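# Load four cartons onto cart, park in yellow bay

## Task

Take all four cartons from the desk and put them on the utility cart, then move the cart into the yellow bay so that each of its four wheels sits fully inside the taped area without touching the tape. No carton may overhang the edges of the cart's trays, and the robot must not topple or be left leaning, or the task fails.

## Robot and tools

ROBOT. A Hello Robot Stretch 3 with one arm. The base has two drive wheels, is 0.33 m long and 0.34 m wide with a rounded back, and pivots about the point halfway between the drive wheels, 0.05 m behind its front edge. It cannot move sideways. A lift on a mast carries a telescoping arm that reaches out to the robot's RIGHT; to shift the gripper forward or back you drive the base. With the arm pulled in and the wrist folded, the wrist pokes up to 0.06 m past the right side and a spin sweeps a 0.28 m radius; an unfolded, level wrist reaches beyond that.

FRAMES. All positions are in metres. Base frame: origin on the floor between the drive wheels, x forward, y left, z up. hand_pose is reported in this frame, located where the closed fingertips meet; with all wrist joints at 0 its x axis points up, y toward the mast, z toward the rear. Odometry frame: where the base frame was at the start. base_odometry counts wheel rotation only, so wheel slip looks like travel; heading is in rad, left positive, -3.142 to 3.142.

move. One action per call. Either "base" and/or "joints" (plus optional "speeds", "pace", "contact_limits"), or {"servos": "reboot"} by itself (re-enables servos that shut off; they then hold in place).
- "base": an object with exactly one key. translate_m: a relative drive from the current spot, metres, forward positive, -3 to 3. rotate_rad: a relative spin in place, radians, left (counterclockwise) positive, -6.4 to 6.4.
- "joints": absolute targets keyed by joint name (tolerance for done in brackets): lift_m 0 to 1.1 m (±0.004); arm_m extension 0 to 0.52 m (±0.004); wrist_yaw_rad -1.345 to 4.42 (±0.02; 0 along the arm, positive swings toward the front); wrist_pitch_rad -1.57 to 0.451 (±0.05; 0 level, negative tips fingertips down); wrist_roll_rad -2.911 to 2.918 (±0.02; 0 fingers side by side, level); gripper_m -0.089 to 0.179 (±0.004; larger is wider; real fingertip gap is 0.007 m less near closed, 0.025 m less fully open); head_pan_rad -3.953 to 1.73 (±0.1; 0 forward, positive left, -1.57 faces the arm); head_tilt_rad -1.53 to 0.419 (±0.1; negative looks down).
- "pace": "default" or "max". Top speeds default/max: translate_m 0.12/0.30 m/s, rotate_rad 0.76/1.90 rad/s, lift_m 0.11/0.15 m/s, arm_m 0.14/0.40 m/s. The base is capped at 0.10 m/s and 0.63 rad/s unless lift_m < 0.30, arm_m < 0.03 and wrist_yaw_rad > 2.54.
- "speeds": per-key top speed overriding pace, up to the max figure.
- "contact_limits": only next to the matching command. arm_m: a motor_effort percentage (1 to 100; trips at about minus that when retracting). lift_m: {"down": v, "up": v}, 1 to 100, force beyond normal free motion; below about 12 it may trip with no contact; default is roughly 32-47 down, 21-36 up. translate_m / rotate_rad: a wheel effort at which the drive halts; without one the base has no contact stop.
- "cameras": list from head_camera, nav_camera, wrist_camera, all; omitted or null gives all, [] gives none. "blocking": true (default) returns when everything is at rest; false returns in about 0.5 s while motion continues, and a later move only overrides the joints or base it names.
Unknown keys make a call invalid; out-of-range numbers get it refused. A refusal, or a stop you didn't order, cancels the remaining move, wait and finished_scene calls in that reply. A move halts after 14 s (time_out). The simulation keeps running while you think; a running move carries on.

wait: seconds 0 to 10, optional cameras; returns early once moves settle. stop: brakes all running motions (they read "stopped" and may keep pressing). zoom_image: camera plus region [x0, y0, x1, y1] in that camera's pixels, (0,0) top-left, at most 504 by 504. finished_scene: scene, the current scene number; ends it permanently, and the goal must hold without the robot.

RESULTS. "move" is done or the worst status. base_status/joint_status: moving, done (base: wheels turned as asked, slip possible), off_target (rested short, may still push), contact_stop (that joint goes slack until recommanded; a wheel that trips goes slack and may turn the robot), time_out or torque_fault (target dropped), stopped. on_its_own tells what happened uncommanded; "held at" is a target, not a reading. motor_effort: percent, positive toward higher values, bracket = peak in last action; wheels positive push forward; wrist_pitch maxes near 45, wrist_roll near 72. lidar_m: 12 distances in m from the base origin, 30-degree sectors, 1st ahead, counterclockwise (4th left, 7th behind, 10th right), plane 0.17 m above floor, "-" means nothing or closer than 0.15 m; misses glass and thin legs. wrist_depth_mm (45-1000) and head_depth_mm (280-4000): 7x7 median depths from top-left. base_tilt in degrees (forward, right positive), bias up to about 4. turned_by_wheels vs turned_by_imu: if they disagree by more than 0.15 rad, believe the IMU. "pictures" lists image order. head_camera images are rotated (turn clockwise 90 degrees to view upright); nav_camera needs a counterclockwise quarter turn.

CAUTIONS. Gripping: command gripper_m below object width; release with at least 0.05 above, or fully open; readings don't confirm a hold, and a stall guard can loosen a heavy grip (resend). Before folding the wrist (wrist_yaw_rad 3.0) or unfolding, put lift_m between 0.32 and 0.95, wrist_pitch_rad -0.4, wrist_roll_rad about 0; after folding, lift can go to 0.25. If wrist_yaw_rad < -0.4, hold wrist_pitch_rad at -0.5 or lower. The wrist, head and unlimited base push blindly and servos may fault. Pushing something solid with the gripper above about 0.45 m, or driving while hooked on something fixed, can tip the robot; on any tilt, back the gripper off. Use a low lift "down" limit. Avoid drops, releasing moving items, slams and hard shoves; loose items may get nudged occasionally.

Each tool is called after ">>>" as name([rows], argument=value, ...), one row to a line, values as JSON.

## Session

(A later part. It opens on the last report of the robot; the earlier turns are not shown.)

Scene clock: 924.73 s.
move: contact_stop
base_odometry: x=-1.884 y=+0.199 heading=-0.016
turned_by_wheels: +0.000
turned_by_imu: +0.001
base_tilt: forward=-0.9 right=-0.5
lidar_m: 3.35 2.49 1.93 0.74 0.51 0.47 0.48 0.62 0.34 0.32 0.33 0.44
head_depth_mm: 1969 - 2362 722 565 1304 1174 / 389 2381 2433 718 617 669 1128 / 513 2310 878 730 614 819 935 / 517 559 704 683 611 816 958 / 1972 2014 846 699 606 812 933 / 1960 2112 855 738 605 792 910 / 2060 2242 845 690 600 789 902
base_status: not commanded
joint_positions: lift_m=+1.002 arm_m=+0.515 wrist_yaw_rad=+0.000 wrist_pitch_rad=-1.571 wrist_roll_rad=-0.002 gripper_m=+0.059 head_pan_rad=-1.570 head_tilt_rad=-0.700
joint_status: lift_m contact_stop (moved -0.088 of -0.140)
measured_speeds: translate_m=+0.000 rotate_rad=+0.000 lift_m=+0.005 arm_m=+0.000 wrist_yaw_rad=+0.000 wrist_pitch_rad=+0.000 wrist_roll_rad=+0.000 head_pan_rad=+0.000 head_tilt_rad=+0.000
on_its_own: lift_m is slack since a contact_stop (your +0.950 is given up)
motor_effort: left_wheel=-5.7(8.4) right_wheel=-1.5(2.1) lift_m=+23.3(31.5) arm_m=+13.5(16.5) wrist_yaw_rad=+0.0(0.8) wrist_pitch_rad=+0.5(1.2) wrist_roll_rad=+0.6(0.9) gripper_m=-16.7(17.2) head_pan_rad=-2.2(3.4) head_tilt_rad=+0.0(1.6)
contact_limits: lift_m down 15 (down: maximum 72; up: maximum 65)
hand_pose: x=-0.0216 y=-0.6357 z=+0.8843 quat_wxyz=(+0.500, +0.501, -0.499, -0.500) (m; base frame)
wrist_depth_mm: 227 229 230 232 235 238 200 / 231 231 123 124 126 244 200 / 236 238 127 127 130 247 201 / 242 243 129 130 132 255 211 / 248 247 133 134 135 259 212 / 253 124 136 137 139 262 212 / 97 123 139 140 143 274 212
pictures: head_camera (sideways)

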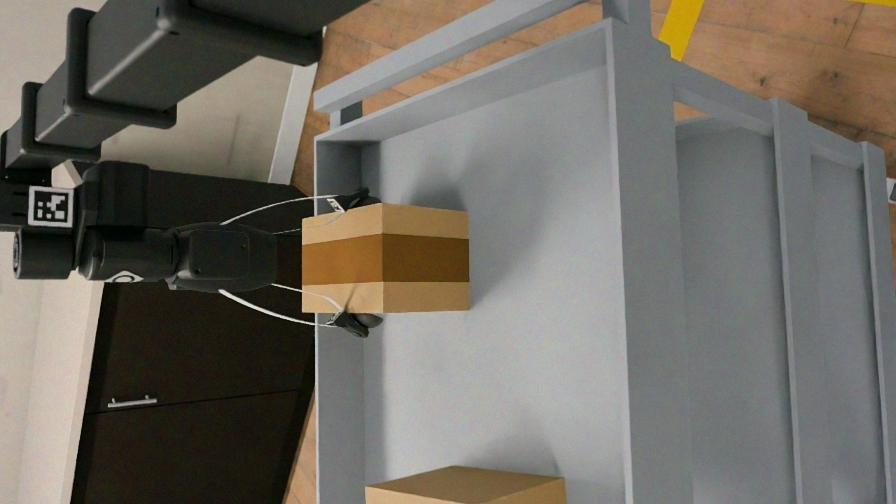

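>>> move(joints={"gripper_m":0.15}, cameras=[])

>>> move(joints={"lift_m":1.09}, speeds={"lift_m":0.06}, cameras=[])

>>> move(base={"translate_m":0.19}, joints={"gripper_m":0.179,"arm_m":0.4})

Scene clock: 933.67 s.
move: done
base_odometry: x=-1.884 y=+0.199 heading=-0.016
turned_by_wheels: +0.000
turned_by_imu: +0.001
base_tilt: forward=-0.9 right=-0.6
lidar_m: 3.38 2.49 1.93 0.74 0.50 0.47 0.48 0.62 0.34 0.32 0.33 0.44
head_depth_mm: 1936 - 2373 720 565 1307 1174 / 383 2371 2453 717 616 668 1128 / 513 2303 864 730 614 819 936 / 517 559 705 682 612 815 956 / 1969 2009 825 699 607 810 936 / 1951 2116 852 737 604 792 912 / 2065 2237 845 690 601 788 901
base_status: not commanded
joint_positions: lift_m=+1.003 arm_m=+0.515 wrist_yaw_rad=+0.000 wrist_pitch_rad=-1.569 wrist_roll_rad=-0.002 gripper_m=+0.150 head_pan_rad=-1.570 head_tilt_rad=-0.700
joint_status: all done
measured_speeds: all 0
on_its_own: lift_m is slack since a contact_stop (your +0.950 is given up)
motor_effort: left_wheel=-5.5(7.0) right_wheel=-1.6(1.9) lift_m=+28.7(29.0) arm_m=+10.5(11.9) wrist_yaw_rad=-0.5(0.7) wrist_pitch_rad=+0.1(0.6) wrist_roll_rad=+0.8(0.8) gripper_m=-0.2(90.9) head_pan_rad=-1.9(3.1) head_tilt_rad=+0.5(1.7)
contact_limits: lift_m down 15 (down: maximum 72; up: maximum 65)
hand_pose: x=-0.0216 y=-0.6362 z=+0.8858 quat_wxyz=(+0.501, +0.500, -0.500, -0.500) (m; base frame)
wrist_depth_mm: 227 228 231 232 236 238 199 / 231 233 123 125 127 246 200 / 237 239 127 127 130 247 201 / 243 244 130 130 132 254 211 / 247 145 133 134 135 258 211 / 250 124 136 137 139 146 212 / - 261 140 140 143 275 203
pictures: none
No camera images: "cameras" was empty.

Scene clock: 935.70 s.
move: done
base_odometry: x=-1.884 y=+0.199 heading=-0.016
turned_by_wheels: +0.000
turned_by_imu: +0.000
base_tilt: forward=-0.9 right=-0.6
lidar_m: 3.37 2.48 1.93 0.74 0.51 0.47 0.48 0.62 0.34 0.32 0.33 0.44
head_depth_mm: 2039 2255 2455 722 565 1300 1174 / 2091 2372 2457 718 616 668 1127 / 2052 2296 863 730 613 816 931 / 492 1914 730 683 611 816 958 / 1976 1986 843 699 608 812 936 / 1955 2116 853 737 604 793 910 / 2061 2227 844 690 601 787 901
base_status: not commanded
joint_positions: lift_m=+1.090 arm_m=+0.515 wrist_yaw_rad=+0.000 wrist_pitch_rad=-1.569 wrist_roll_rad=-0.002 gripper_m=+0.150 head_pan_rad=-1.570 head_tilt_rad=-0.700
joint_status: all done
measured_speeds: all 0
motor_effort: left_wheel=-7.1(7.1) right_wheel=-1.7(1.9) lift_m=+32.4(34.4) arm_m=+9.1(10.9) wrist_yaw_rad=-0.2(0.6) wrist_pitch_rad=+0.0(0.5) wrist_roll_rad=+0.7(0.9) gripper_m=+0.3(1.0) head_pan_rad=-1.7(3.0) head_tilt_rad=+1.2(1.7)
hand_pose: x=-0.0216 y=-0.6362 z=+0.9724 quat_wxyz=(+0.501, +0.500, -0.500, -0.500) (m; base frame)
wrist_depth_mm: - - - - - 312 - / - - - 209 - 274 272 / - - 212 212 215 294 285 / - - 216 219 221 316 - / 320 144 222 223 224 282 - / 115 124 227 228 231 - - / - 120 - - - - -
pictures: none
No camera images: "cameras" was empty.

Scene clock: 938.73 s.
move: done
base_odometry: x=-1.694 y=+0.196 heading=-0.016
turned_by_wheels: +0.000
turned_by_imu: +0.001
base_tilt: forward=-1.0 right=-0.5
lidar_m: 3.19 2.35 1.82 1.01 0.69 0.65 0.66 0.47 0.33 0.32 0.33 2.84
head_depth_mm: 2088 2329 876 712 620 824 957 / 2075 2396 743 704 618 822 939 / 1726 1910 863 750 614 803 964 / 395 437 862 748 611 799 934 / 1983 2100 854 566 585 797 909 / 2049 2206 842 602 589 793 776 / 2115 2343 2440 698 601 579 1088
base_status: done
joint_positions: lift_m=+1.090 arm_m=+0.400 wrist_yaw_rad=+0.000 wrist_pitch_rad=-1.569 wrist_roll_rad=-0.002 gripper_m=+0.179 head_pan_rad=-1.570 head_tilt_rad=-0.700
joint_status: all done
measured_speeds: all 0
motor_effort: left_wheel=+0.0(10.4) right_wheel=+8.3(10.6) lift_m=+28.6(32.6) arm_m=-17.6(21.5) wrist_yaw_rad=+0.1(0.8) wrist_pitch_rad=+0.1(0.5) wrist_roll_rad=+0.8(0.9) gripper_m=-0.2(89.9) head_pan_rad=-1.7(3.0) head_tilt_rad=+0.5(2.1)
hand_pose: x=-0.0216 y=-0.5212 z=+0.9724 quat_wxyz=(+0.501, +0.500, -0.500, -0.500) (m; base frame)
wrist_depth_mm: 304 309 - - - 245 211 / - - - - - 246 215 / 288 210 213 - - 245 220 / 290 214 219 - - - - / 287 219 222 - - - - / - 225 228 - - 141 - / - 230 233 - - - -
pictures: head_camera (sideways), nav_camera (sideways), wrist_camera

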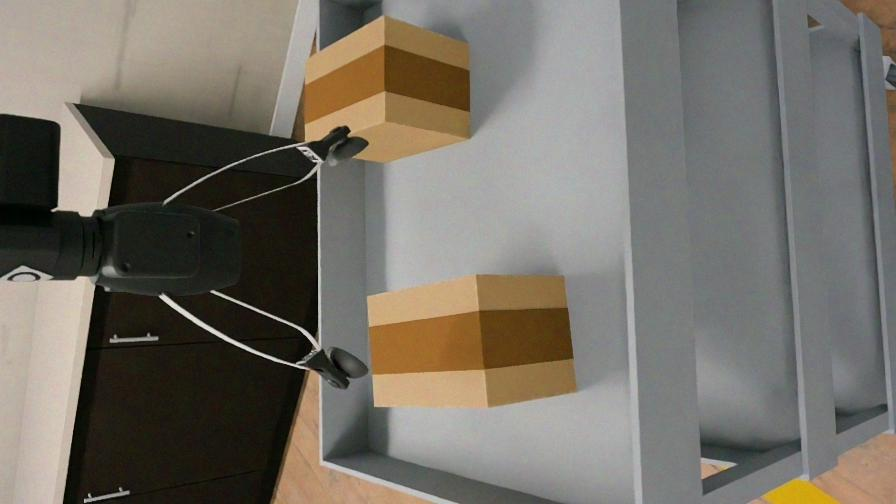

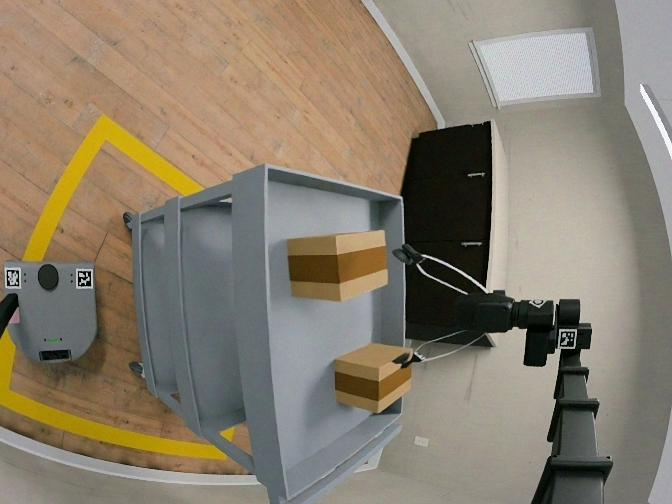

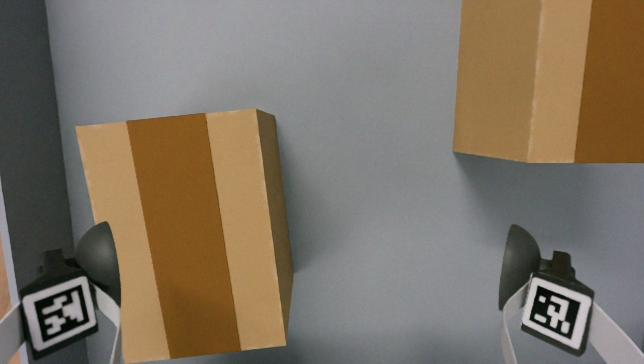

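>>> move(base={"translate_m":0.083}, joints={"arm_m":0.395,"wrist_yaw_rad":0.12}, cameras=["wrist_camera"])

>>> move(joints={"lift_m":1.005}, speeds={"lift_m":0.06}, contact_limits={"lift_m":{"down":15}}, cameras=["wrist_camera"])

Scene clock: 950.57 s.
move: done
base_odometry: x=-1.611 y=+0.194 heading=-0.016
turned_by_wheels: +0.000
turned_by_imu: +0.001
base_tilt: forward=-1.0 right=-0.6
lidar_m: 3.11 2.27 1.78 1.08 0.77 0.72 0.74 0.46 0.33 0.31 0.32 2.76
head_depth_mm: 2113 2369 749 705 619 827 1015 / 2030 2280 874 756 617 803 940 / 418 1909 863 707 598 804 949 / 392 441 855 568 583 801 924 / 1991 2138 848 697 594 796 782 / 2078 2256 2421 738 590 549 1090 / 2147 2373 2445 1901 1558 1301 1148
base_status: done
joint_positions: lift_m=+1.090 arm_m=+0.395 wrist_yaw_rad=+0.118 wrist_pitch_rad=-1.569 wrist_roll_rad=-0.002 gripper_m=+0.179 head_pan_rad=-1.570 head_tilt_rad=-0.700
joint_status: all done
measured_speeds: all 0
motor_effort: left_wheel=-0.3(7.8) right_wheel=+7.9(13.8) lift_m=+26.4(26.6) arm_m=-19.5(21.0) wrist_yaw_rad=+1.1(2.6) wrist_pitch_rad=+0.2(0.5) wrist_roll_rad=+0.8(0.8) gripper_m=-0.2(1.0) head_pan_rad=-0.8(3.0) head_tilt_rad=+1.3(2.8)
hand_pose: x=-0.0244 y=-0.5164 z=+0.9724 quat_wxyz=(+0.530, +0.529, -0.469, -0.469) (m; base frame)
wrist_depth_mm: - 272 - - - - 284 / - 263 - - - - 282 / - 270 212 214 - - 279 / - 279 218 217 221 - 263 / - 264 224 224 226 - - / - 135 228 229 232 141 - / 119 - 232 235 - - -
pictures: wrist_camera

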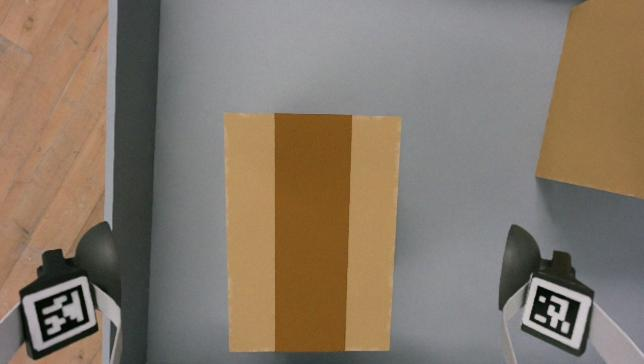

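Scene clock: 952.57 s.
move: done
base_odometry: x=-1.611 y=+0.194 heading=-0.016
turned_by_wheels: +0.000
turned_by_imu: +0.000
base_tilt: forward=-0.9 right=-0.5
lidar_m: 3.13 2.26 1.78 1.09 0.77 0.72 0.74 0.46 0.33 0.31 0.32 2.75
head_depth_mm: 2051 - 746 707 619 825 1015 / 359 2087 873 756 617 805 936 / 414 444 866 610 598 803 949 / 435 448 517 568 583 800 920 / 2002 2131 852 625 594 796 780 / 2093 2260 2455 717 591 548 1093 / 2160 2383 2467 1907 1566 1304 1150
base_status: not commanded
joint_positions: lift_m=+1.005 arm_m=+0.395 wrist_yaw_rad=+0.118 wrist_pitch_rad=-1.569 wrist_roll_rad=-0.002 gripper_m=+0.179 head_pan_rad=-1.570 head_tilt_rad=-0.700
joint_status: all done
measured_speeds: all 0
motor_effort: left_wheel=+0.2(1.3) right_wheel=+7.9(8.1) lift_m=+25.4(27.2) arm_m=-18.9(19.8) wrist_yaw_rad=+1.3(1.8) wrist_pitch_rad=+0.2(0.4) wrist_roll_rad=+0.8(0.9) gripper_m=+0.3(0.9) head_pan_rad=-0.8(2.2) head_tilt_rad=+2.0(3.0)
contact_limits: lift_m down 15 (down: maximum 72; up: maximum 65)
hand_pose: x=-0.0244 y=-0.5164 z=+0.8874 quat_wxyz=(+0.530, +0.529, -0.469, -0.469) (m; base frame)
wrist_depth_mm: 192 230 233 236 237 240 243 / 196 236 239 240 244 246 248 / 209 240 129 130 131 250 254 / 202 245 132 132 135 258 259 / 198 248 135 136 138 262 266 / - 257 138 140 142 143 272 / - 262 142 144 146 277 278
pictures: wrist_camera

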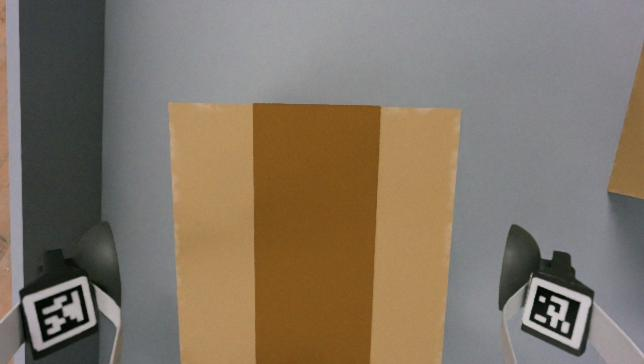

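>>> move(joints={"gripper_m":0.07}, cameras=[])

>>> move(joints={"lift_m":1.03}, cameras=[])

>>> move(joints={"arm_m":0.49}, base={"translate_m":0.012}, cameras=["wrist_camera"])

>>> move(joints={"lift_m":0.97}, speeds={"lift_m":0.04}, contact_limits={"lift_m":{"down":15}}, cameras=["wrist_camera"])

Scene clock: 962.73 s.
move: done
base_odometry: x=-1.611 y=+0.194 heading=-0.016
turned_by_wheels: +0.000
turned_by_imu: +0.001
base_tilt: forward=-0.9 right=-0.5
lidar_m: 3.12 2.27 1.78 1.08 0.77 0.72 0.74 0.46 0.33 0.31 0.32 2.76
head_depth_mm: 2061 - 747 707 621 826 1020 / 359 2091 872 756 618 806 934 / 414 444 863 631 598 804 948 / 435 448 518 568 583 800 924 / 1989 2132 853 630 594 795 779 / 2086 2261 2449 738 590 548 1093 / 2144 2377 2444 1901 1565 1301 1149
base_status: not commanded
joint_positions: lift_m=+1.005 arm_m=+0.395 wrist_yaw_rad=+0.118 wrist_pitch_rad=-1.569 wrist_roll_rad=-0.002 gripper_m=+0.071 head_pan_rad=-1.570 head_tilt_rad=-0.700
joint_status: all done
measured_speeds: all 0
motor_effort: left_wheel=+0.4(1.2) right_wheel=+7.9(8.2) lift_m=+25.2(25.5) arm_m=-16.5(18.0) wrist_yaw_rad=+1.3(1.7) wrist_pitch_rad=+0.1(0.5) wrist_roll_rad=+0.8(0.8) gripper_m=-15.3(97.1) head_pan_rad=-1.2(2.4) head_tilt_rad=+2.2(3.3)
contact_limits: lift_m down 15 (down: maximum 72; up: maximum 65)
hand_pose: x=-0.0244 y=-0.5164 z=+0.8874 quat_wxyz=(+0.530, +0.529, -0.469, -0.469) (m; base frame)
wrist_depth_mm: 192 232 235 236 238 241 244 / 196 236 238 242 243 247 247 / 208 240 129 130 132 252 254 / 204 246 132 133 135 260 260 / 208 251 136 137 138 265 267 / 210 123 139 140 142 270 272 / 194 122 143 144 145 277 280
pictures: none
No camera images: "cameras" was empty.

Scene clock: 963.73 s.
move: done
base_odometry: x=-1.611 y=+0.194 heading=-0.016
turned_by_wheels: +0.000
turned_by_imu: +0.000
base_tilt: forward=-0.9 right=-0.6
lidar_m: 3.12 2.26 1.78 1.08 0.77 0.72 0.73 0.47 0.33 0.31 0.32 2.76
head_depth_mm: - 2426 748 707 619 825 1016 / 337 2225 870 755 614 807 934 / 408 1909 862 593 599 801 948 / 409 440 611 551 588 799 923 / 1983 2135 848 633 595 796 783 / 2074 2258 2438 737 590 548 1091 / 2166 2378 2460 1907 1566 1301 1153
base_status: not commanded
joint_positions: lift_m=+1.030 arm_m=+0.395 wrist_yaw_rad=+0.118 wrist_pitch_rad=-1.567 wrist_roll_rad=-0.002 gripper_m=+0.071 head_pan_rad=-1.570 head_tilt_rad=-0.700
joint_status: all done
measured_speeds: all 0
motor_effort: left_wheel=-0.4(1.2) right_wheel=+7.7(8.0) lift_m=+34.5(36.2) arm_m=-16.3(17.4) wrist_yaw_rad=+1.2(1.5) wrist_pitch_rad=-0.2(0.4) wrist_roll_rad=+0.8(0.8) gripper_m=-14.3(15.3) head_pan_rad=+0.2(1.9) head_tilt_rad=+2.3(3.4)
hand_pose: x=-0.0244 y=-0.5171 z=+0.9124 quat_wxyz=(+0.530, +0.528, -0.470, -0.468) (m; base frame)
wrist_depth_mm: 192 254 257 259 263 264 266 / 203 261 261 265 266 271 269 / 221 251 129 130 132 274 277 / 216 261 132 133 135 282 282 / 233 266 136 138 139 290 292 / 239 123 140 141 143 298 300 / - 122 144 145 147 302 307
pictures: none
No camera images: "cameras" was empty.

Scene clock: 965.67 s.
move: done
base_odometry: x=-1.599 y=+0.194 heading=-0.016
turned_by_wheels: +0.000
turned_by_imu: +0.000
base_tilt: forward=-1.0 right=-0.5
lidar_m: 3.11 2.26 1.77 1.10 0.78 0.73 0.75 0.46 0.33 0.31 0.32 2.75
head_depth_mm: - 2433 753 712 621 826 1015 / 359 2216 871 756 616 803 964 / 485 1937 864 707 614 802 946 / 485 527 683 639 610 799 919 / 1998 2147 849 718 608 796 781 / 2090 2265 2446 761 589 549 1114 / 2157 2403 2453 1914 1567 1332 1149
base_status: done
joint_positions: lift_m=+1.030 arm_m=+0.490 wrist_yaw_rad=+0.118 wrist_pitch_rad=-1.566 wrist_roll_rad=-0.002 gripper_m=+0.071 head_pan_rad=-1.570 head_tilt_rad=-0.700
joint_status: all done
measured_speeds: all 0
motor_effort: left_wheel=+2.0(7.7) right_wheel=+5.7(9.7) lift_m=+28.6(34.5) arm_m=+19.0(20.9) wrist_yaw_rad=+0.8(1.5) wrist_pitch_rad=-0.4(0.6) wrist_roll_rad=+0.8(0.8) gripper_m=-14.1(15.3) head_pan_rad=-0.8(2.1) head_tilt_rad=+3.1(3.8)
hand_pose: x=-0.0243 y=-0.6123 z=+0.9124 quat_wxyz=(+0.530, +0.528, -0.470, -0.468) (m; base frame)
wrist_depth_mm: 944 253 255 259 261 265 206 / 974 257 262 266 267 269 271 / - 236 130 130 132 275 277 / - 246 133 133 135 282 279 / - 251 136 137 139 289 273 / - 123 140 141 143 297 272 / - 122 144 145 147 304 306
pictures: wrist_camera

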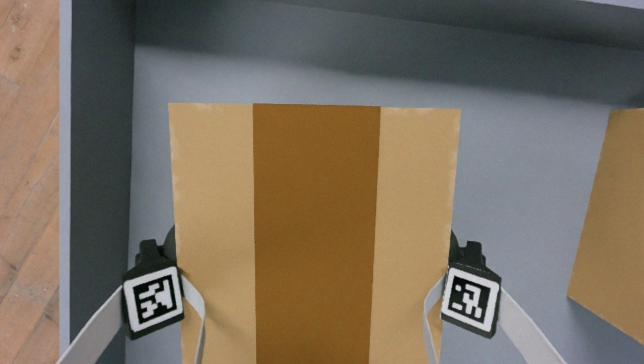

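Scene clock: 966.93 s.
move: contact_stop
base_odometry: x=-1.599 y=+0.194 heading=-0.016
turned_by_wheels: +0.000
turned_by_imu: +0.000
base_tilt: forward=-0.9 right=-0.5
lidar_m: 3.11 2.27 1.77 1.10 0.78 0.73 0.75 0.46 0.33 0.31 0.32 2.75
head_depth_mm: 2093 - 757 714 620 825 998 / 395 1861 871 757 618 806 962 / 500 1937 866 707 614 802 943 / 503 536 676 639 611 798 918 / 1999 2147 2292 710 609 795 780 / 2091 2271 2451 763 590 549 1114 / 2153 2393 2444 1908 1565 1323 1147
base_status: not commanded
joint_positions: lift_m=+0.998 arm_m=+0.490 wrist_yaw_rad=+0.119 wrist_pitch_rad=-1.570 wrist_roll_rad=-0.002 gripper_m=+0.071 head_pan_rad=-1.570 head_tilt_rad=-0.700
joint_status: lift_m contact_stop (moved -0.032 of -0.060)
measured_speeds: translate_m=+0.000 rotate_rad=+0.000 lift_m=+0.006 arm_m=+0.000 wrist_yaw_rad=+0.000 wrist_pitch_rad=+0.000 wrist_roll_rad=+0.000 head_pan_rad=+0.000 head_tilt_rad=+0.000
on_its_own: lift_m is slack since a contact_stop (your +0.970 is given up)
motor_effort: left_wheel=+1.6(3.8) right_wheel=+5.8(6.0) lift_m=+21.5(28.7) arm_m=+16.3(19.0) wrist_yaw_rad=+0.7(1.5) wrist_pitch_rad=+0.4(1.1) wrist_roll_rad=+0.7(0.8) gripper_m=-14.1(15.4) head_pan_rad=-1.1(2.1) head_tilt_rad=+3.0(3.7)
contact_limits: lift_m down 15 (down: maximum 72; up: maximum 65)
hand_pose: x=-0.0245 y=-0.6111 z=+0.8805 quat_wxyz=(+0.529, +0.529, -0.469, -0.469) (m; base frame)
wrist_depth_mm: 188 226 227 229 232 235 238 / 185 230 233 235 237 241 240 / 188 234 123 125 126 246 247 / 200 239 125 126 129 251 253 / 205 237 129 130 132 256 259 / 200 124 132 133 135 264 265 / 101 128 135 136 138 270 271
pictures: wrist_camera

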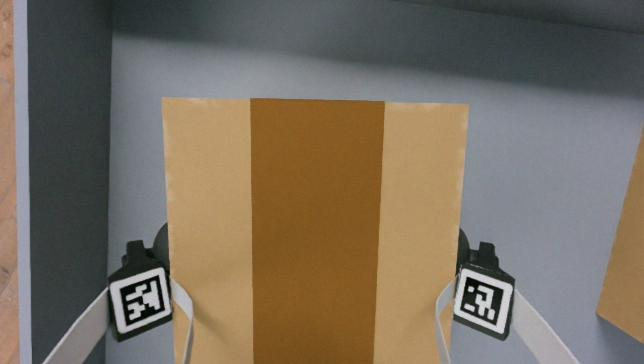

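>>> move(joints={"lift_m":1.012,"arm_m":0.52}, cameras=[])

>>> move(joints={"lift_m":0.97}, speeds={"lift_m":0.04}, contact_limits={"lift_m":{"down":13}}, cameras=[])

>>> move(joints={"gripper_m":0.15}, cameras=[])

>>> move(joints={"lift_m":1.09}, speeds={"lift_m":0.08}, cameras=[])

>>> move(base={"translate_m":-0.095}, joints={"arm_m":0.22,"wrist_yaw_rad":0,"gripper_m":0.179})

Scene clock: 990.20 s.
move: done
base_odometry: x=-1.599 y=+0.194 heading=-0.016
turned_by_wheels: +0.000
turned_by_imu: +0.001
base_tilt: forward=-0.9 right=-0.6
lidar_m: 3.11 2.26 1.77 1.10 0.78 0.73 0.75 0.46 0.33 0.31 0.32 2.75
head_depth_mm: 2050 - 750 712 620 825 996 / 359 2130 871 756 616 805 964 / 519 1939 864 726 613 803 944 / 516 562 689 680 611 799 919 / 2002 2144 850 720 607 794 780 / 2097 2264 2441 762 590 547 1113 / 2159 2410 2418 1906 1570 1322 1152
base_status: not commanded
joint_positions: lift_m=+1.012 arm_m=+0.520 wrist_yaw_rad=+0.119 wrist_pitch_rad=-1.567 wrist_roll_rad=-0.002 gripper_m=+0.071 head_pan_rad=-1.570 head_tilt_rad=-0.700
joint_status: all done
measured_speeds: all 0
motor_effort: left_wheel=+2.4(2.9) right_wheel=+5.7(6.0) lift_m=+34.4(34.9) arm_m=+18.7(20.7) wrist_yaw_rad=+1.2(1.3) wrist_pitch_rad=-0.3(1.4) wrist_roll_rad=+0.8(0.8) gripper_m=-14.0(15.1) head_pan_rad=+0.0(2.2) head_tilt_rad=+1.8(3.4)
hand_pose: x=-0.0244 y=-0.6421 z=+0.8944 quat_wxyz=(+0.530, +0.528, -0.470, -0.468) (m; base frame)
wrist_depth_mm: 189 230 240 193 188 - - / 186 241 245 248 249 253 254 / 190 240 126 127 129 259 259 / 202 249 130 130 132 264 265 / 207 240 133 134 137 269 269 / 214 124 137 138 140 277 268 / 96 123 140 141 144 284 262
pictures: none
No camera images: "cameras" was empty.

Scene clock: 991.13 s.
move: contact_stop
base_odometry: x=-1.599 y=+0.194 heading=-0.016
turned_by_wheels: +0.000
turned_by_imu: +0.000
base_tilt: forward=-0.9 right=-0.6
lidar_m: 3.11 2.27 1.77 1.10 0.78 0.73 0.75 0.46 0.33 0.31 0.32 2.75
head_depth_mm: 2073 - 719 713 619 824 997 / 395 1983 870 756 617 804 966 / 523 1939 863 727 615 801 943 / 524 562 705 681 611 800 921 / 1989 2151 847 719 607 796 781 / 2085 2256 2456 761 590 549 1113 / 2148 2412 2439 1905 1564 1331 1147
base_status: not commanded
joint_positions: lift_m=+0.999 arm_m=+0.520 wrist_yaw_rad=+0.119 wrist_pitch_rad=-1.569 wrist_roll_rad=-0.002 gripper_m=+0.071 head_pan_rad=-1.570 head_tilt_rad=-0.700
joint_status: lift_m contact_stop (moved -0.013 of -0.042)
measured_speeds: translate_m=+0.000 rotate_rad=+0.000 lift_m=+0.004 arm_m=+0.000 wrist_yaw_rad=+0.000 wrist_pitch_rad=+0.000 wrist_roll_rad=+0.000 head_pan_rad=+0.000 head_tilt_rad=+0.000
on_its_own: lift_m is slack since a contact_stop (your +0.970 is given up)
motor_effort: left_wheel=+2.2(3.3) right_wheel=+5.8(5.9) lift_m=+23.7(33.4) arm_m=+17.0(18.8) wrist_yaw_rad=+0.5(1.3) wrist_pitch_rad=+0.2(1.0) wrist_roll_rad=+0.7(0.8) gripper_m=-13.9(15.2) head_pan_rad=-0.7(1.7) head_tilt_rad=+2.8(3.5)
contact_limits: lift_m down 13 (down: maximum 72; up: maximum 65)
hand_pose: x=-0.0244 y=-0.6415 z=+0.8818 quat_wxyz=(+0.530, +0.529, -0.469, -0.469) (m; base frame)
wrist_depth_mm: 189 227 229 193 179 188 973 / 187 233 233 237 240 241 243 / 190 235 124 126 127 245 250 / 201 241 128 128 129 250 254 / 207 245 131 132 133 258 259 / 202 123 134 134 136 263 265 / 100 128 136 138 140 271 261
pictures: none
No camera images: "cameras" was empty.

not run: a stop that you did not command came earlier in this reply.

not run: a stop that you did not command came earlier in this reply.

not run: a stop that you did not command came earlier in this reply.

>>> move(joints={"gripper_m":0.15}, cameras=[])

>>> move(joints={"lift_m":1.09}, speeds={"lift_m":0.08}, cameras=[])

>>> move(base={"translate_m":-0.095}, joints={"arm_m":0.22,"wrist_yaw_rad":0.06,"gripper_m":0.179})

Scene clock: 998.10 s.
move: done
base_odometry: x=-1.599 y=+0.194 heading=-0.016
turned_by_wheels: +0.000
turned_by_imu: +0.001
base_tilt: forward=-0.9 right=-0.6
lidar_m: 3.08 2.26 1.77 1.10 0.78 0.73 0.75 0.46 0.33 0.31 0.32 2.75
head_depth_mm: 2063 - 719 714 620 827 995 / 395 1974 870 756 616 806 966 / 520 1939 864 727 614 803 944 / 524 562 703 682 612 798 918 / 1996 2137 852 719 608 796 780 / 2090 2261 2453 763 589 548 1110 / 2152 2382 2452 1903 1558 1319 1150
base_status: not commanded
joint_positions: lift_m=+1.001 arm_m=+0.520 wrist_yaw_rad=+0.119 wrist_pitch_rad=-1.567 wrist_roll_rad=-0.002 gripper_m=+0.150 head_pan_rad=-1.570 head_tilt_rad=-0.700
joint_status: all done
measured_speeds: all 0
on_its_own: lift_m is slack since a contact_stop (your +0.970 is given up)
motor_effort: left_wheel=+2.0(3.1) right_wheel=+5.7(6.0) lift_m=+28.6(29.1) arm_m=+7.3(10.5) wrist_yaw_rad=+0.5(1.0) wrist_pitch_rad=-0.1(0.3) wrist_roll_rad=+0.7(0.8) gripper_m=-0.1(91.8) head_pan_rad=+0.1(1.7) head_tilt_rad=+2.8(2.8)
contact_limits: lift_m down 13 (down: maximum 72; up: maximum 65)
hand_pose: x=-0.0244 y=-0.6420 z=+0.8835 quat_wxyz=(+0.530, +0.528, -0.469, -0.468) (m; base frame)
wrist_depth_mm: 189 228 229 193 178 192 - / 186 232 234 237 240 242 246 / 189 235 125 126 127 247 249 / 202 241 128 128 131 254 255 / 198 145 131 132 134 256 260 / 115 124 134 135 137 146 265 / - 137 137 138 140 272 250
pictures: none
No camera images: "cameras" was empty.

Scene clock: 999.90 s.
move: done
base_odometry: x=-1.599 y=+0.194 heading=-0.016
turned_by_wheels: +0.000
turned_by_imu: +0.000
base_tilt: forward=-0.9 right=-0.5
lidar_m: 3.10 2.26 1.76 1.10 0.78 0.73 0.75 0.46 0.33 0.31 0.32 2.75
head_depth_mm: 2134 2373 754 713 620 824 992 / 2110 2210 873 756 618 803 962 / 1874 1923 863 728 613 802 944 / 499 2033 731 679 611 800 917 / 1990 2121 844 720 608 795 780 / 2099 2248 2458 763 588 548 1116 / 2160 2398 2445 1920 1570 1328 1150
base_status: not commanded
joint_positions: lift_m=+1.090 arm_m=+0.520 wrist_yaw_rad=+0.119 wrist_pitch_rad=-1.567 wrist_roll_rad=-0.002 gripper_m=+0.150 head_pan_rad=-1.570 head_tilt_rad=-0.700
joint_status: all done
measured_speeds: all 0
motor_effort: left_wheel=+1.8(3.4) right_wheel=+5.6(6.0) lift_m=+32.2(34.7) arm_m=+3.0(7.2) wrist_yaw_rad=+0.7(1.3) wrist_pitch_rad=-0.1(0.4) wrist_roll_rad=+0.8(0.9) gripper_m=+1.1(1.3) head_pan_rad=+0.3(1.9) head_tilt_rad=+1.9(2.4)
hand_pose: x=-0.0244 y=-0.6420 z=+0.9724 quat_wxyz=(+0.530, +0.528, -0.469, -0.468) (m; base frame)
wrist_depth_mm: - - - - - - - / - 267 - - - - - / - 276 212 214 215 - - / - 282 217 218 220 - 279 / - 145 222 223 223 158 272 / - 124 229 229 231 146 271 / - 120 233 234 - - 246
pictures: none
No camera images: "cameras" was empty.

Scene clock: 1003.33 s.
move: done
base_odometry: x=-1.694 y=+0.196 heading=-0.016
turned_by_wheels: +0.000
turned_by_imu: +0.000
base_tilt: forward=-1.0 right=-0.6
lidar_m: 3.20 2.35 1.82 1.01 0.69 0.65 0.66 0.47 0.33 0.32 0.32 2.83
head_depth_mm: 2049 2344 878 713 619 826 954 / - 2450 746 672 618 823 939 / - 1965 775 752 615 803 961 / - - 317 749 611 798 930 / 2005 2065 696 678 608 796 911 / 2038 2202 843 654 604 793 775 / 2122 2323 2464 699 602 580 1085
base_status: done
joint_positions: lift_m=+1.090 arm_m=+0.220 wrist_yaw_rad=+0.062 wrist_pitch_rad=-1.567 wrist_roll_rad=-0.002 gripper_m=+0.179 head_pan_rad=-1.570 head_tilt_rad=-0.700
joint_status: all done
measured_speeds: all 0
motor_effort: left_wheel=-4.1(10.1) right_wheel=-4.0(9.4) lift_m=+27.5(32.4) arm_m=-20.3(21.6) wrist_yaw_rad=-1.7(5.3) wrist_pitch_rad=-0.3(0.5) wrist_roll_rad=+0.7(0.9) gripper_m=+0.3(91.3) head_pan_rad=-1.6(1.6) head_tilt_rad=+1.3(2.9)
hand_pose: x=-0.0231 y=-0.3418 z=+0.9724 quat_wxyz=(+0.517, +0.515, -0.484, -0.483) (m; base frame)
wrist_depth_mm: 301 307 - - - - - / 288 - - - - - - / 288 - - - - - - / 293 - - - - - - / 290 303 319 338 322 292 307 / - - - - - 141 - / - - - - - - -
pictures: head_camera (sideways), nav_camera (sideways), wrist_camera

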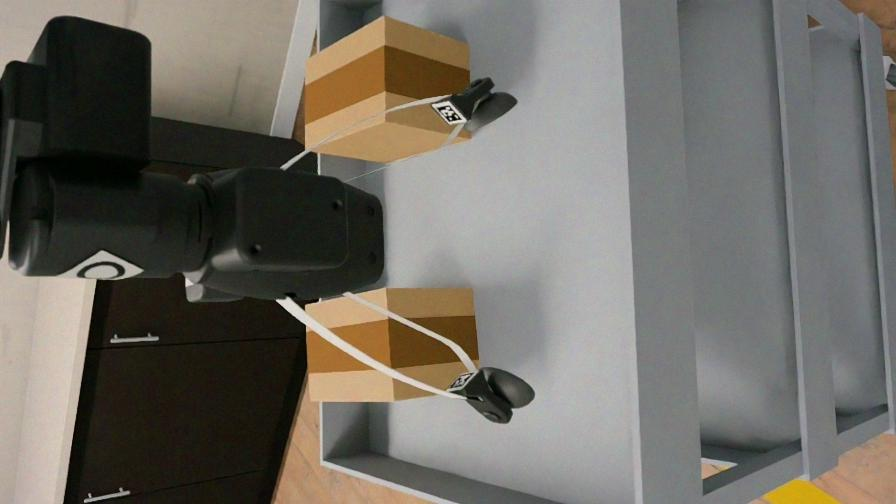

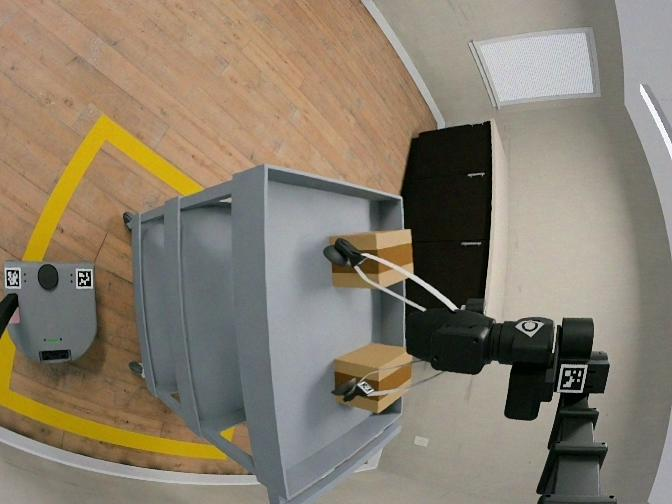

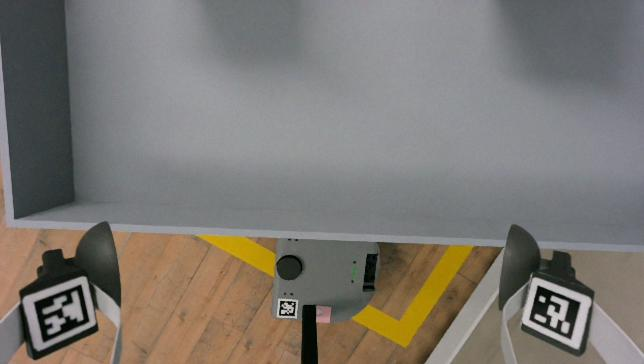

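>>> move(joints={"arm_m":0.05,"head_pan_rad":0.6,"head_tilt_rad":-0.35,"wrist_yaw_rad":0})

Scene clock: 1013.30 s.
move: done
base_odometry: x=-1.694 y=+0.196 heading=-0.016
turned_by_wheels: +0.000
turned_by_imu: +0.001
base_tilt: forward=-1.0 right=-0.6
lidar_m: 3.20 2.34 1.82 1.01 0.69 0.65 0.66 0.47 0.33 0.32 0.32 2.84
head_depth_mm: 2789 3044 3341 3481 2438 1815 1440 / 2597 2812 3058 3242 2422 1808 1437 / 2438 2591 2754 2541 2417 1800 1423 / 2273 2425 2547 2818 2400 1797 1423 / 2123 2272 2420 2588 2375 1784 1416 / 2020 2138 2270 1849 2363 1764 1414 / 1934 2040 2156 1708 2354 1761 1409
base_status: not commanded
joint_positions: lift_m=+1.090 arm_m=+0.050 wrist_yaw_rad=+0.002 wrist_pitch_rad=-1.567 wrist_roll_rad=-0.002 gripper_m=+0.179 head_pan_rad=+0.606 head_tilt_rad=-0.346
joint_status: all done
measured_speeds: translate_m=+0.000 rotate_rad=+0.000 lift_m=+0.000 arm_m=+0.000 wrist_yaw_rad=+0.000 wrist_pitch_rad=+0.000 wrist_roll_rad=+0.000 head_pan_rad=-0.024 head_tilt_rad=+0.000
motor_effort: left_wheel=-4.5(5.2) right_wheel=-4.0(4.3) lift_m=+27.4(27.6) arm_m=-19.9(21.6) wrist_yaw_rad=-1.8(3.5) wrist_pitch_rad=-0.1(0.3) wrist_roll_rad=+0.8(0.9) gripper_m=-0.7(1.2) head_pan_rad=-4.2(7.7) head_tilt_rad=-2.7(6.4)
hand_pose: x=-0.0217 y=-0.1718 z=+0.9724 quat_wxyz=(+0.502, +0.500, -0.500, -0.499) (m; base frame)
wrist_depth_mm: 301 273 276 275 281 278 280 / - - 561 - 566 - - / - - - - - - - / - - - 959 - - - / - - - - - - - / - - - - - 141 - / - - - - - 126 -
pictures: head_camera (sideways), nav_camera (sideways), wrist_camera

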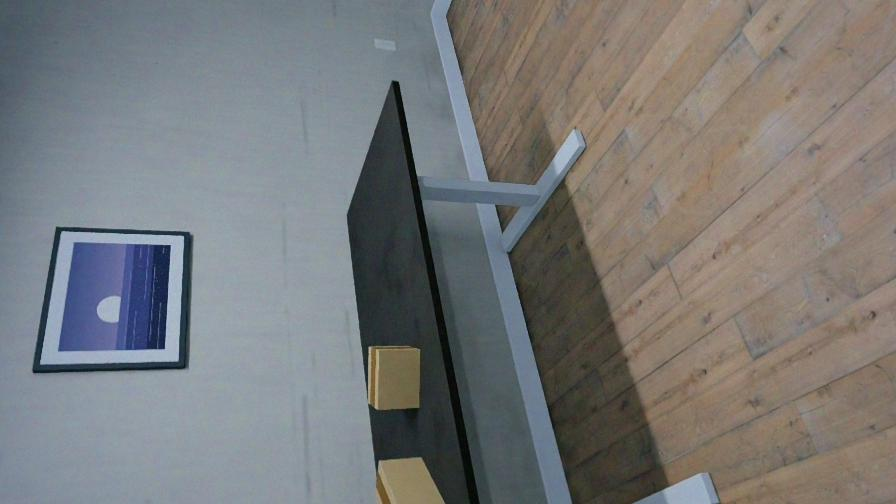

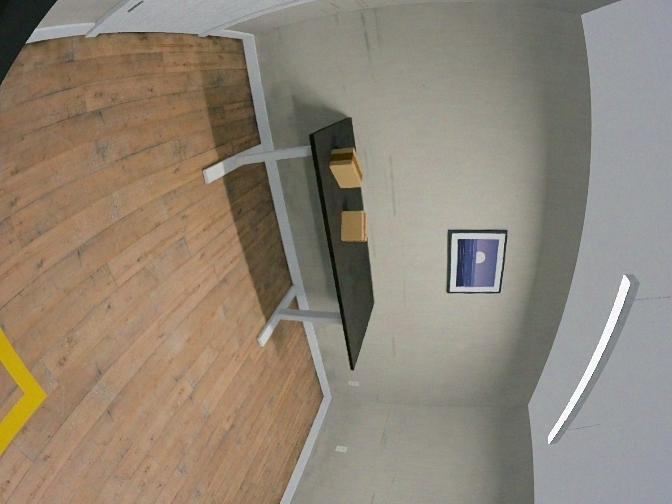

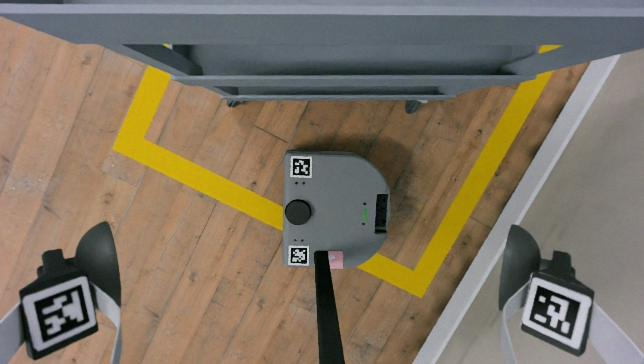

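>>> move(base={"rotate_rad":0.678}, joints={"head_pan_rad":-1.57,"head_tilt_rad":-0.8}, cameras=[])

>>> move(base={"translate_m":1.217}, cameras=[])

>>> move(base={"rotate_rad":2.026}, cameras=[])

>>> move(joints={"arm_m":0.45,"wrist_yaw_rad":1.045})

Scene clock: 1040.93 s.
move: done
base_odometry: x=-1.694 y=+0.196 heading=+0.661
turned_by_wheels: +0.678
turned_by_imu: +0.677
base_tilt: forward=-0.9 right=-0.5
lidar_m: 2.29 1.82 0.86 0.66 0.65 0.69 0.40 0.32 0.32 0.34 2.85 2.97
head_depth_mm: - - 780 660 572 773 747 / - - 755 693 540 802 972 / - - - - - 828 1055 / - - - - - 1041 1109 / 3000 2748 2126 1778 1446 1275 1126 / 2834 2712 2112 1738 1467 1245 1121 / 2683 2674 2079 1727 1460 1217 1118
base_status: done
joint_positions: lift_m=+1.090 arm_m=+0.050 wrist_yaw_rad=+0.002 wrist_pitch_rad=-1.567 wrist_roll_rad=-0.002 gripper_m=+0.179 head_pan_rad=-1.577 head_tilt_rad=-0.802
joint_status: all done
measured_speeds: translate_m=+0.000 rotate_rad=+0.000 lift_m=+0.000 arm_m=+0.000 wrist_yaw_rad=+0.000 wrist_pitch_rad=+0.000 wrist_roll_rad=+0.000 head_pan_rad=+0.024 head_tilt_rad=+0.000
motor_effort: left_wheel=-8.4(14.4) right_wheel=+10.1(15.1) lift_m=+32.1(32.4) arm_m=-18.0(20.4) wrist_yaw_rad=-1.9(2.4) wrist_pitch_rad=-0.2(0.4) wrist_roll_rad=+0.8(0.8) gripper_m=+0.0(1.1) head_pan_rad=+4.2(8.5) head_tilt_rad=+1.7(6.6)
hand_pose: x=-0.0217 y=-0.1718 z=+0.9724 quat_wxyz=(+0.502, +0.500, -0.500, -0.499) (m; base frame)
wrist_depth_mm: - - - - 275 - - / - - - - 325 271 - / - - - - 932 303 - / - - - 969 - 608 298 / - - - - - 928 336 / - - - - - 141 - / - - - - - - -
pictures: none
No camera images: "cameras" was empty.

Scene clock: 1054.23 s.
move: done
base_odometry: x=-0.733 y=+0.943 heading=+0.661
turned_by_wheels: +0.000
turned_by_imu: +0.010
base_tilt: forward=-0.9 right=-0.6
lidar_m: 1.16 0.73 0.74 1.17 1.16 1.25 1.34 1.32 3.24 2.43 2.61 1.19
head_depth_mm: - - 2044 1784 1497 1222 1138 / - - - - 1458 1286 1135 / - - - - - 1287 1135 / 2348 - - - - 1284 1128 / 2385 2539 2136 1794 1469 1278 1123 / 2302 2557 2120 1735 1437 1227 1118 / 2240 2488 2103 1725 1462 1217 1113
base_status: done
joint_positions: lift_m=+1.090 arm_m=+0.050 wrist_yaw_rad=+0.002 wrist_pitch_rad=-1.567 wrist_roll_rad=-0.002 gripper_m=+0.179 head_pan_rad=-1.570 head_tilt_rad=-0.800
joint_status: not commanded
measured_speeds: all 0
motor_effort: left_wheel=-1.3(7.1) right_wheel=+10.6(15.4) lift_m=+30.9(32.3) arm_m=-0.9(18.5) wrist_yaw_rad=-2.0(2.4) wrist_pitch_rad=-0.4(0.5) wrist_roll_rad=+0.8(0.9) gripper_m=+0.1(1.5) head_pan_rad=+4.3(5.3) head_tilt_rad=+2.8(3.7)
hand_pose: x=-0.0217 y=-0.1718 z=+0.9724 quat_wxyz=(+0.502, +0.500, -0.500, -0.499) (m; base frame)
wrist_depth_mm: - - - - - - - / - - - - - - - / - - - - - - - / - - - 957 - - - / - - - - - - - / - - - - - 141 - / 118 - - - - - -
pictures: none
No camera images: "cameras" was empty.

Scene clock: 1058.53 s.
move: done
base_odometry: x=-0.733 y=+0.943 heading=+2.686
turned_by_wheels: +2.025
turned_by_imu: +2.022
base_tilt: forward=-0.9 right=-0.6
lidar_m: 1.15 1.23 1.39 1.32 3.18 2.42 2.60 1.18 1.17 1.14 0.73 1.19
head_depth_mm: - - 903 742 659 1225 1142 / - - - - 672 1293 1137 / - - - - - 1283 1129 / 943 - - - - 1283 1133 / 980 1105 759 765 662 1277 1126 / 982 1104 735 721 647 1215 1124 / 982 1095 921 702 656 1222 1119
base_status: done
joint_positions: lift_m=+1.090 arm_m=+0.050 wrist_yaw_rad=+0.002 wrist_pitch_rad=-1.567 wrist_roll_rad=-0.002 gripper_m=+0.179 head_pan_rad=-1.570 head_tilt_rad=-0.800
joint_status: not commanded
measured_speeds: all 0
motor_effort: left_wheel=-8.2(13.7) right_wheel=+11.6(14.9) lift_m=+30.3(31.0) arm_m=-19.1(19.1) wrist_yaw_rad=-1.9(2.3) wrist_pitch_rad=-0.1(0.4) wrist_roll_rad=+0.7(0.8) gripper_m=+0.1(1.1) head_pan_rad=+4.3(5.3) head_tilt_rad=+1.9(3.5)
hand_pose: x=-0.0217 y=-0.1718 z=+0.9724 quat_wxyz=(+0.502, +0.500, -0.500, -0.499) (m; base frame)
wrist_depth_mm: - - - - - - - / - - - - - - - / - - - - - - - / - - - 970 - - - / - - - - - - - / - - - - - 141 - / - - - - - - -
pictures: none
No camera images: "cameras" was empty.

Scene clock: 1062.67 s.
move: done
base_odometry: x=-0.733 y=+0.943 heading=+2.686
turned_by_wheels: +0.000
turned_by_imu: +0.001
base_tilt: forward=-1.0 right=-0.5
lidar_m: 1.15 1.23 1.39 1.32 3.19 2.42 2.60 1.19 1.17 1.14 0.73 1.18
head_depth_mm: 972 1108 961 743 674 1296 1141 / 973 1100 956 707 673 1297 1136 / 475 1090 945 737 668 1287 1132 / 465 1079 915 770 664 1282 1128 / 980 1102 758 748 661 1282 1127 / 978 1102 734 719 659 1254 1124 / 980 1095 923 700 655 1268 1117
base_status: not commanded
joint_positions: lift_m=+1.090 arm_m=+0.450 wrist_yaw_rad=+1.043 wrist_pitch_rad=-1.567 wrist_roll_rad=-0.002 gripper_m=+0.179 head_pan_rad=-1.570 head_tilt_rad=-0.800
joint_status: all done
measured_speeds: all 0
motor_effort: left_wheel=-7.3(9.5) right_wheel=+11.2(11.6) lift_m=+29.9(30.6) arm_m=+18.9(20.5) wrist_yaw_rad=+0.6(4.1) wrist_pitch_rad=-0.3(0.4) wrist_roll_rad=+0.8(0.9) gripper_m=+0.8(1.2) head_pan_rad=+3.6(4.9) head_tilt_rad=+1.1(3.1)
hand_pose: x=-0.0416 y=-0.5835 z=+0.9724 quat_wxyz=(+0.683, +0.682, -0.185, -0.183) (m; base frame)
wrist_depth_mm: - 270 272 274 - - - / - - 276 280 - - - / - - - - - - - / - - - - - - - / - 149 - - 360 - - / - 426 - 305 307 141 - / - - - 318 315 - -
pictures: head_camera (sideways), nav_camera (sideways), wrist_camera

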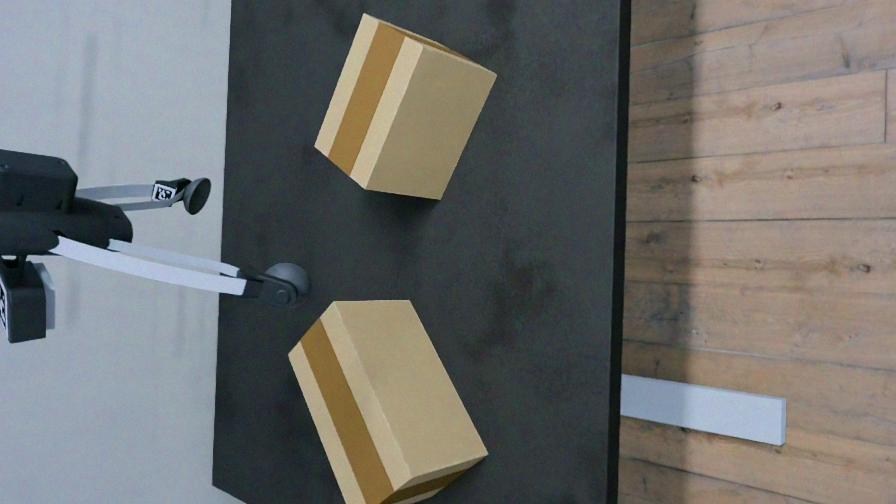

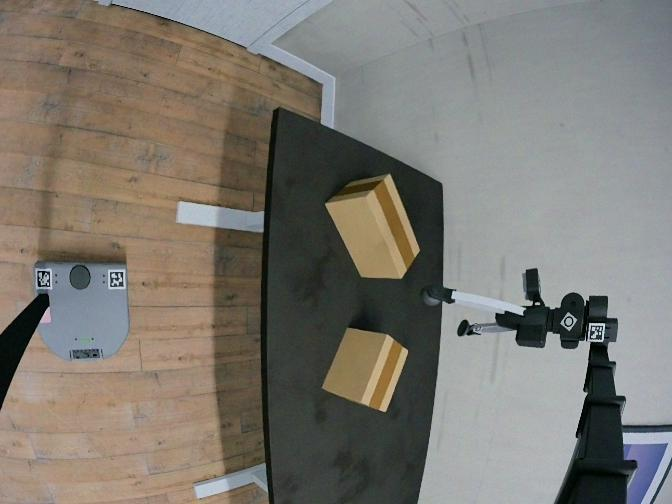

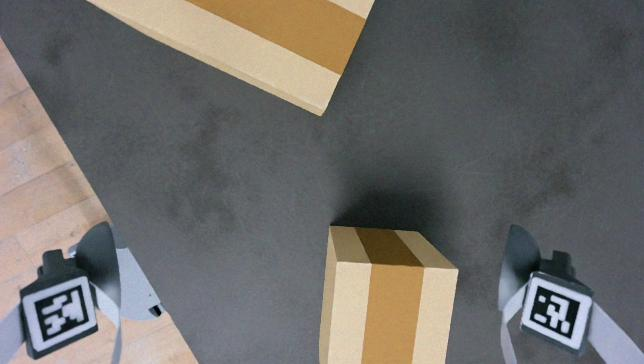

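>>> move(base={"translate_m":-0.144}, joints={"arm_m":0.439,"wrist_yaw_rad":0.955}, cameras=[])

>>> move(joints={"lift_m":1.0}, cameras=["wrist_camera"])

Scene clock: 1080.07 s.
move: done
base_odometry: x=-0.604 y=+0.879 heading=+2.686
turned_by_wheels: +0.000
turned_by_imu: -0.001
base_tilt: forward=-0.9 right=-0.6
lidar_m: 1.30 1.39 1.36 1.43 3.20 2.28 2.46 1.07 1.16 1.13 0.79 1.33
head_depth_mm: 966 1106 961 781 660 1293 1138 / 962 1095 954 778 656 1292 1134 / 445 1084 948 716 652 1286 1129 / 455 1081 742 710 664 1284 1132 / 974 1095 902 745 663 1275 1123 / 973 1100 928 761 658 1270 1116 / 975 1091 734 738 656 1245 1117
base_status: done
joint_positions: lift_m=+1.090 arm_m=+0.439 wrist_yaw_rad=+0.957 wrist_pitch_rad=-1.567 wrist_roll_rad=-0.002 gripper_m=+0.179 head_pan_rad=-1.570 head_tilt_rad=-0.800
joint_status: all done
measured_speeds: all 0
motor_effort: left_wheel=-6.0(11.6) right_wheel=-2.7(7.5) lift_m=+29.5(30.0) arm_m=-13.0(21.0) wrist_yaw_rad=-1.8(3.3) wrist_pitch_rad=-0.2(0.3) wrist_roll_rad=+0.7(0.8) gripper_m=-0.3(1.0) head_pan_rad=+3.1(4.8) head_tilt_rad=+2.1(2.4)
hand_pose: x=-0.0405 y=-0.5708 z=+0.9724 quat_wxyz=(+0.675, +0.674, -0.214, -0.212) (m; base frame)
wrist_depth_mm: - - - - - - - / - - - - - - - / - - - 287 - - - / - - - 293 292 - - / - 149 - 302 301 - - / - 423 - 305 - 141 - / 719 - - - - - -
pictures: none
No camera images: "cameras" was empty.

Scene clock: 1081.73 s.
move: done
base_odometry: x=-0.604 y=+0.879 heading=+2.686
turned_by_wheels: +0.000
turned_by_imu: +0.000
base_tilt: forward=-0.9 right=-0.5
lidar_m: 1.30 1.39 1.36 1.42 3.20 2.29 2.46 1.07 1.16 1.13 0.79 1.33
head_depth_mm: - 1109 959 782 659 1301 1139 / 949 1096 954 776 656 1287 1134 / 476 667 919 716 653 1282 1134 / 463 525 720 711 664 1282 1126 / 972 1093 929 745 660 1271 1123 / 973 1097 927 761 658 1272 1119 / 974 1093 735 739 656 1245 1115
base_status: not commanded
joint_positions: lift_m=+1.000 arm_m=+0.439 wrist_yaw_rad=+0.957 wrist_pitch_rad=-1.567 wrist_roll_rad=-0.002 gripper_m=+0.179 head_pan_rad=-1.570 head_tilt_rad=-0.800
joint_status: all done
measured_speeds: all 0
motor_effort: left_wheel=-5.5(7.0) right_wheel=-2.9(3.0) lift_m=+25.4(29.3) arm_m=-7.3(12.5) wrist_yaw_rad=-1.7(2.2) wrist_pitch_rad=-0.2(0.4) wrist_roll_rad=+0.8(0.9) gripper_m=+0.7(1.5) head_pan_rad=+3.4(4.2) head_tilt_rad=+1.3(2.1)
hand_pose: x=-0.0405 y=-0.5708 z=+0.8824 quat_wxyz=(+0.675, +0.674, -0.214, -0.212) (m; base frame)
wrist_depth_mm: - - - - - - - / - - - - - - - / - - 196 196 200 - - / - - 202 203 203 - - / - - 204 206 209 - - / - 135 - 211 213 141 - / 705 923 216 217 218 - -
pictures: wrist_camera

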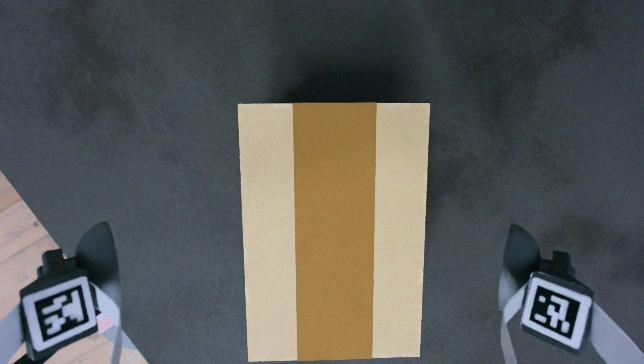

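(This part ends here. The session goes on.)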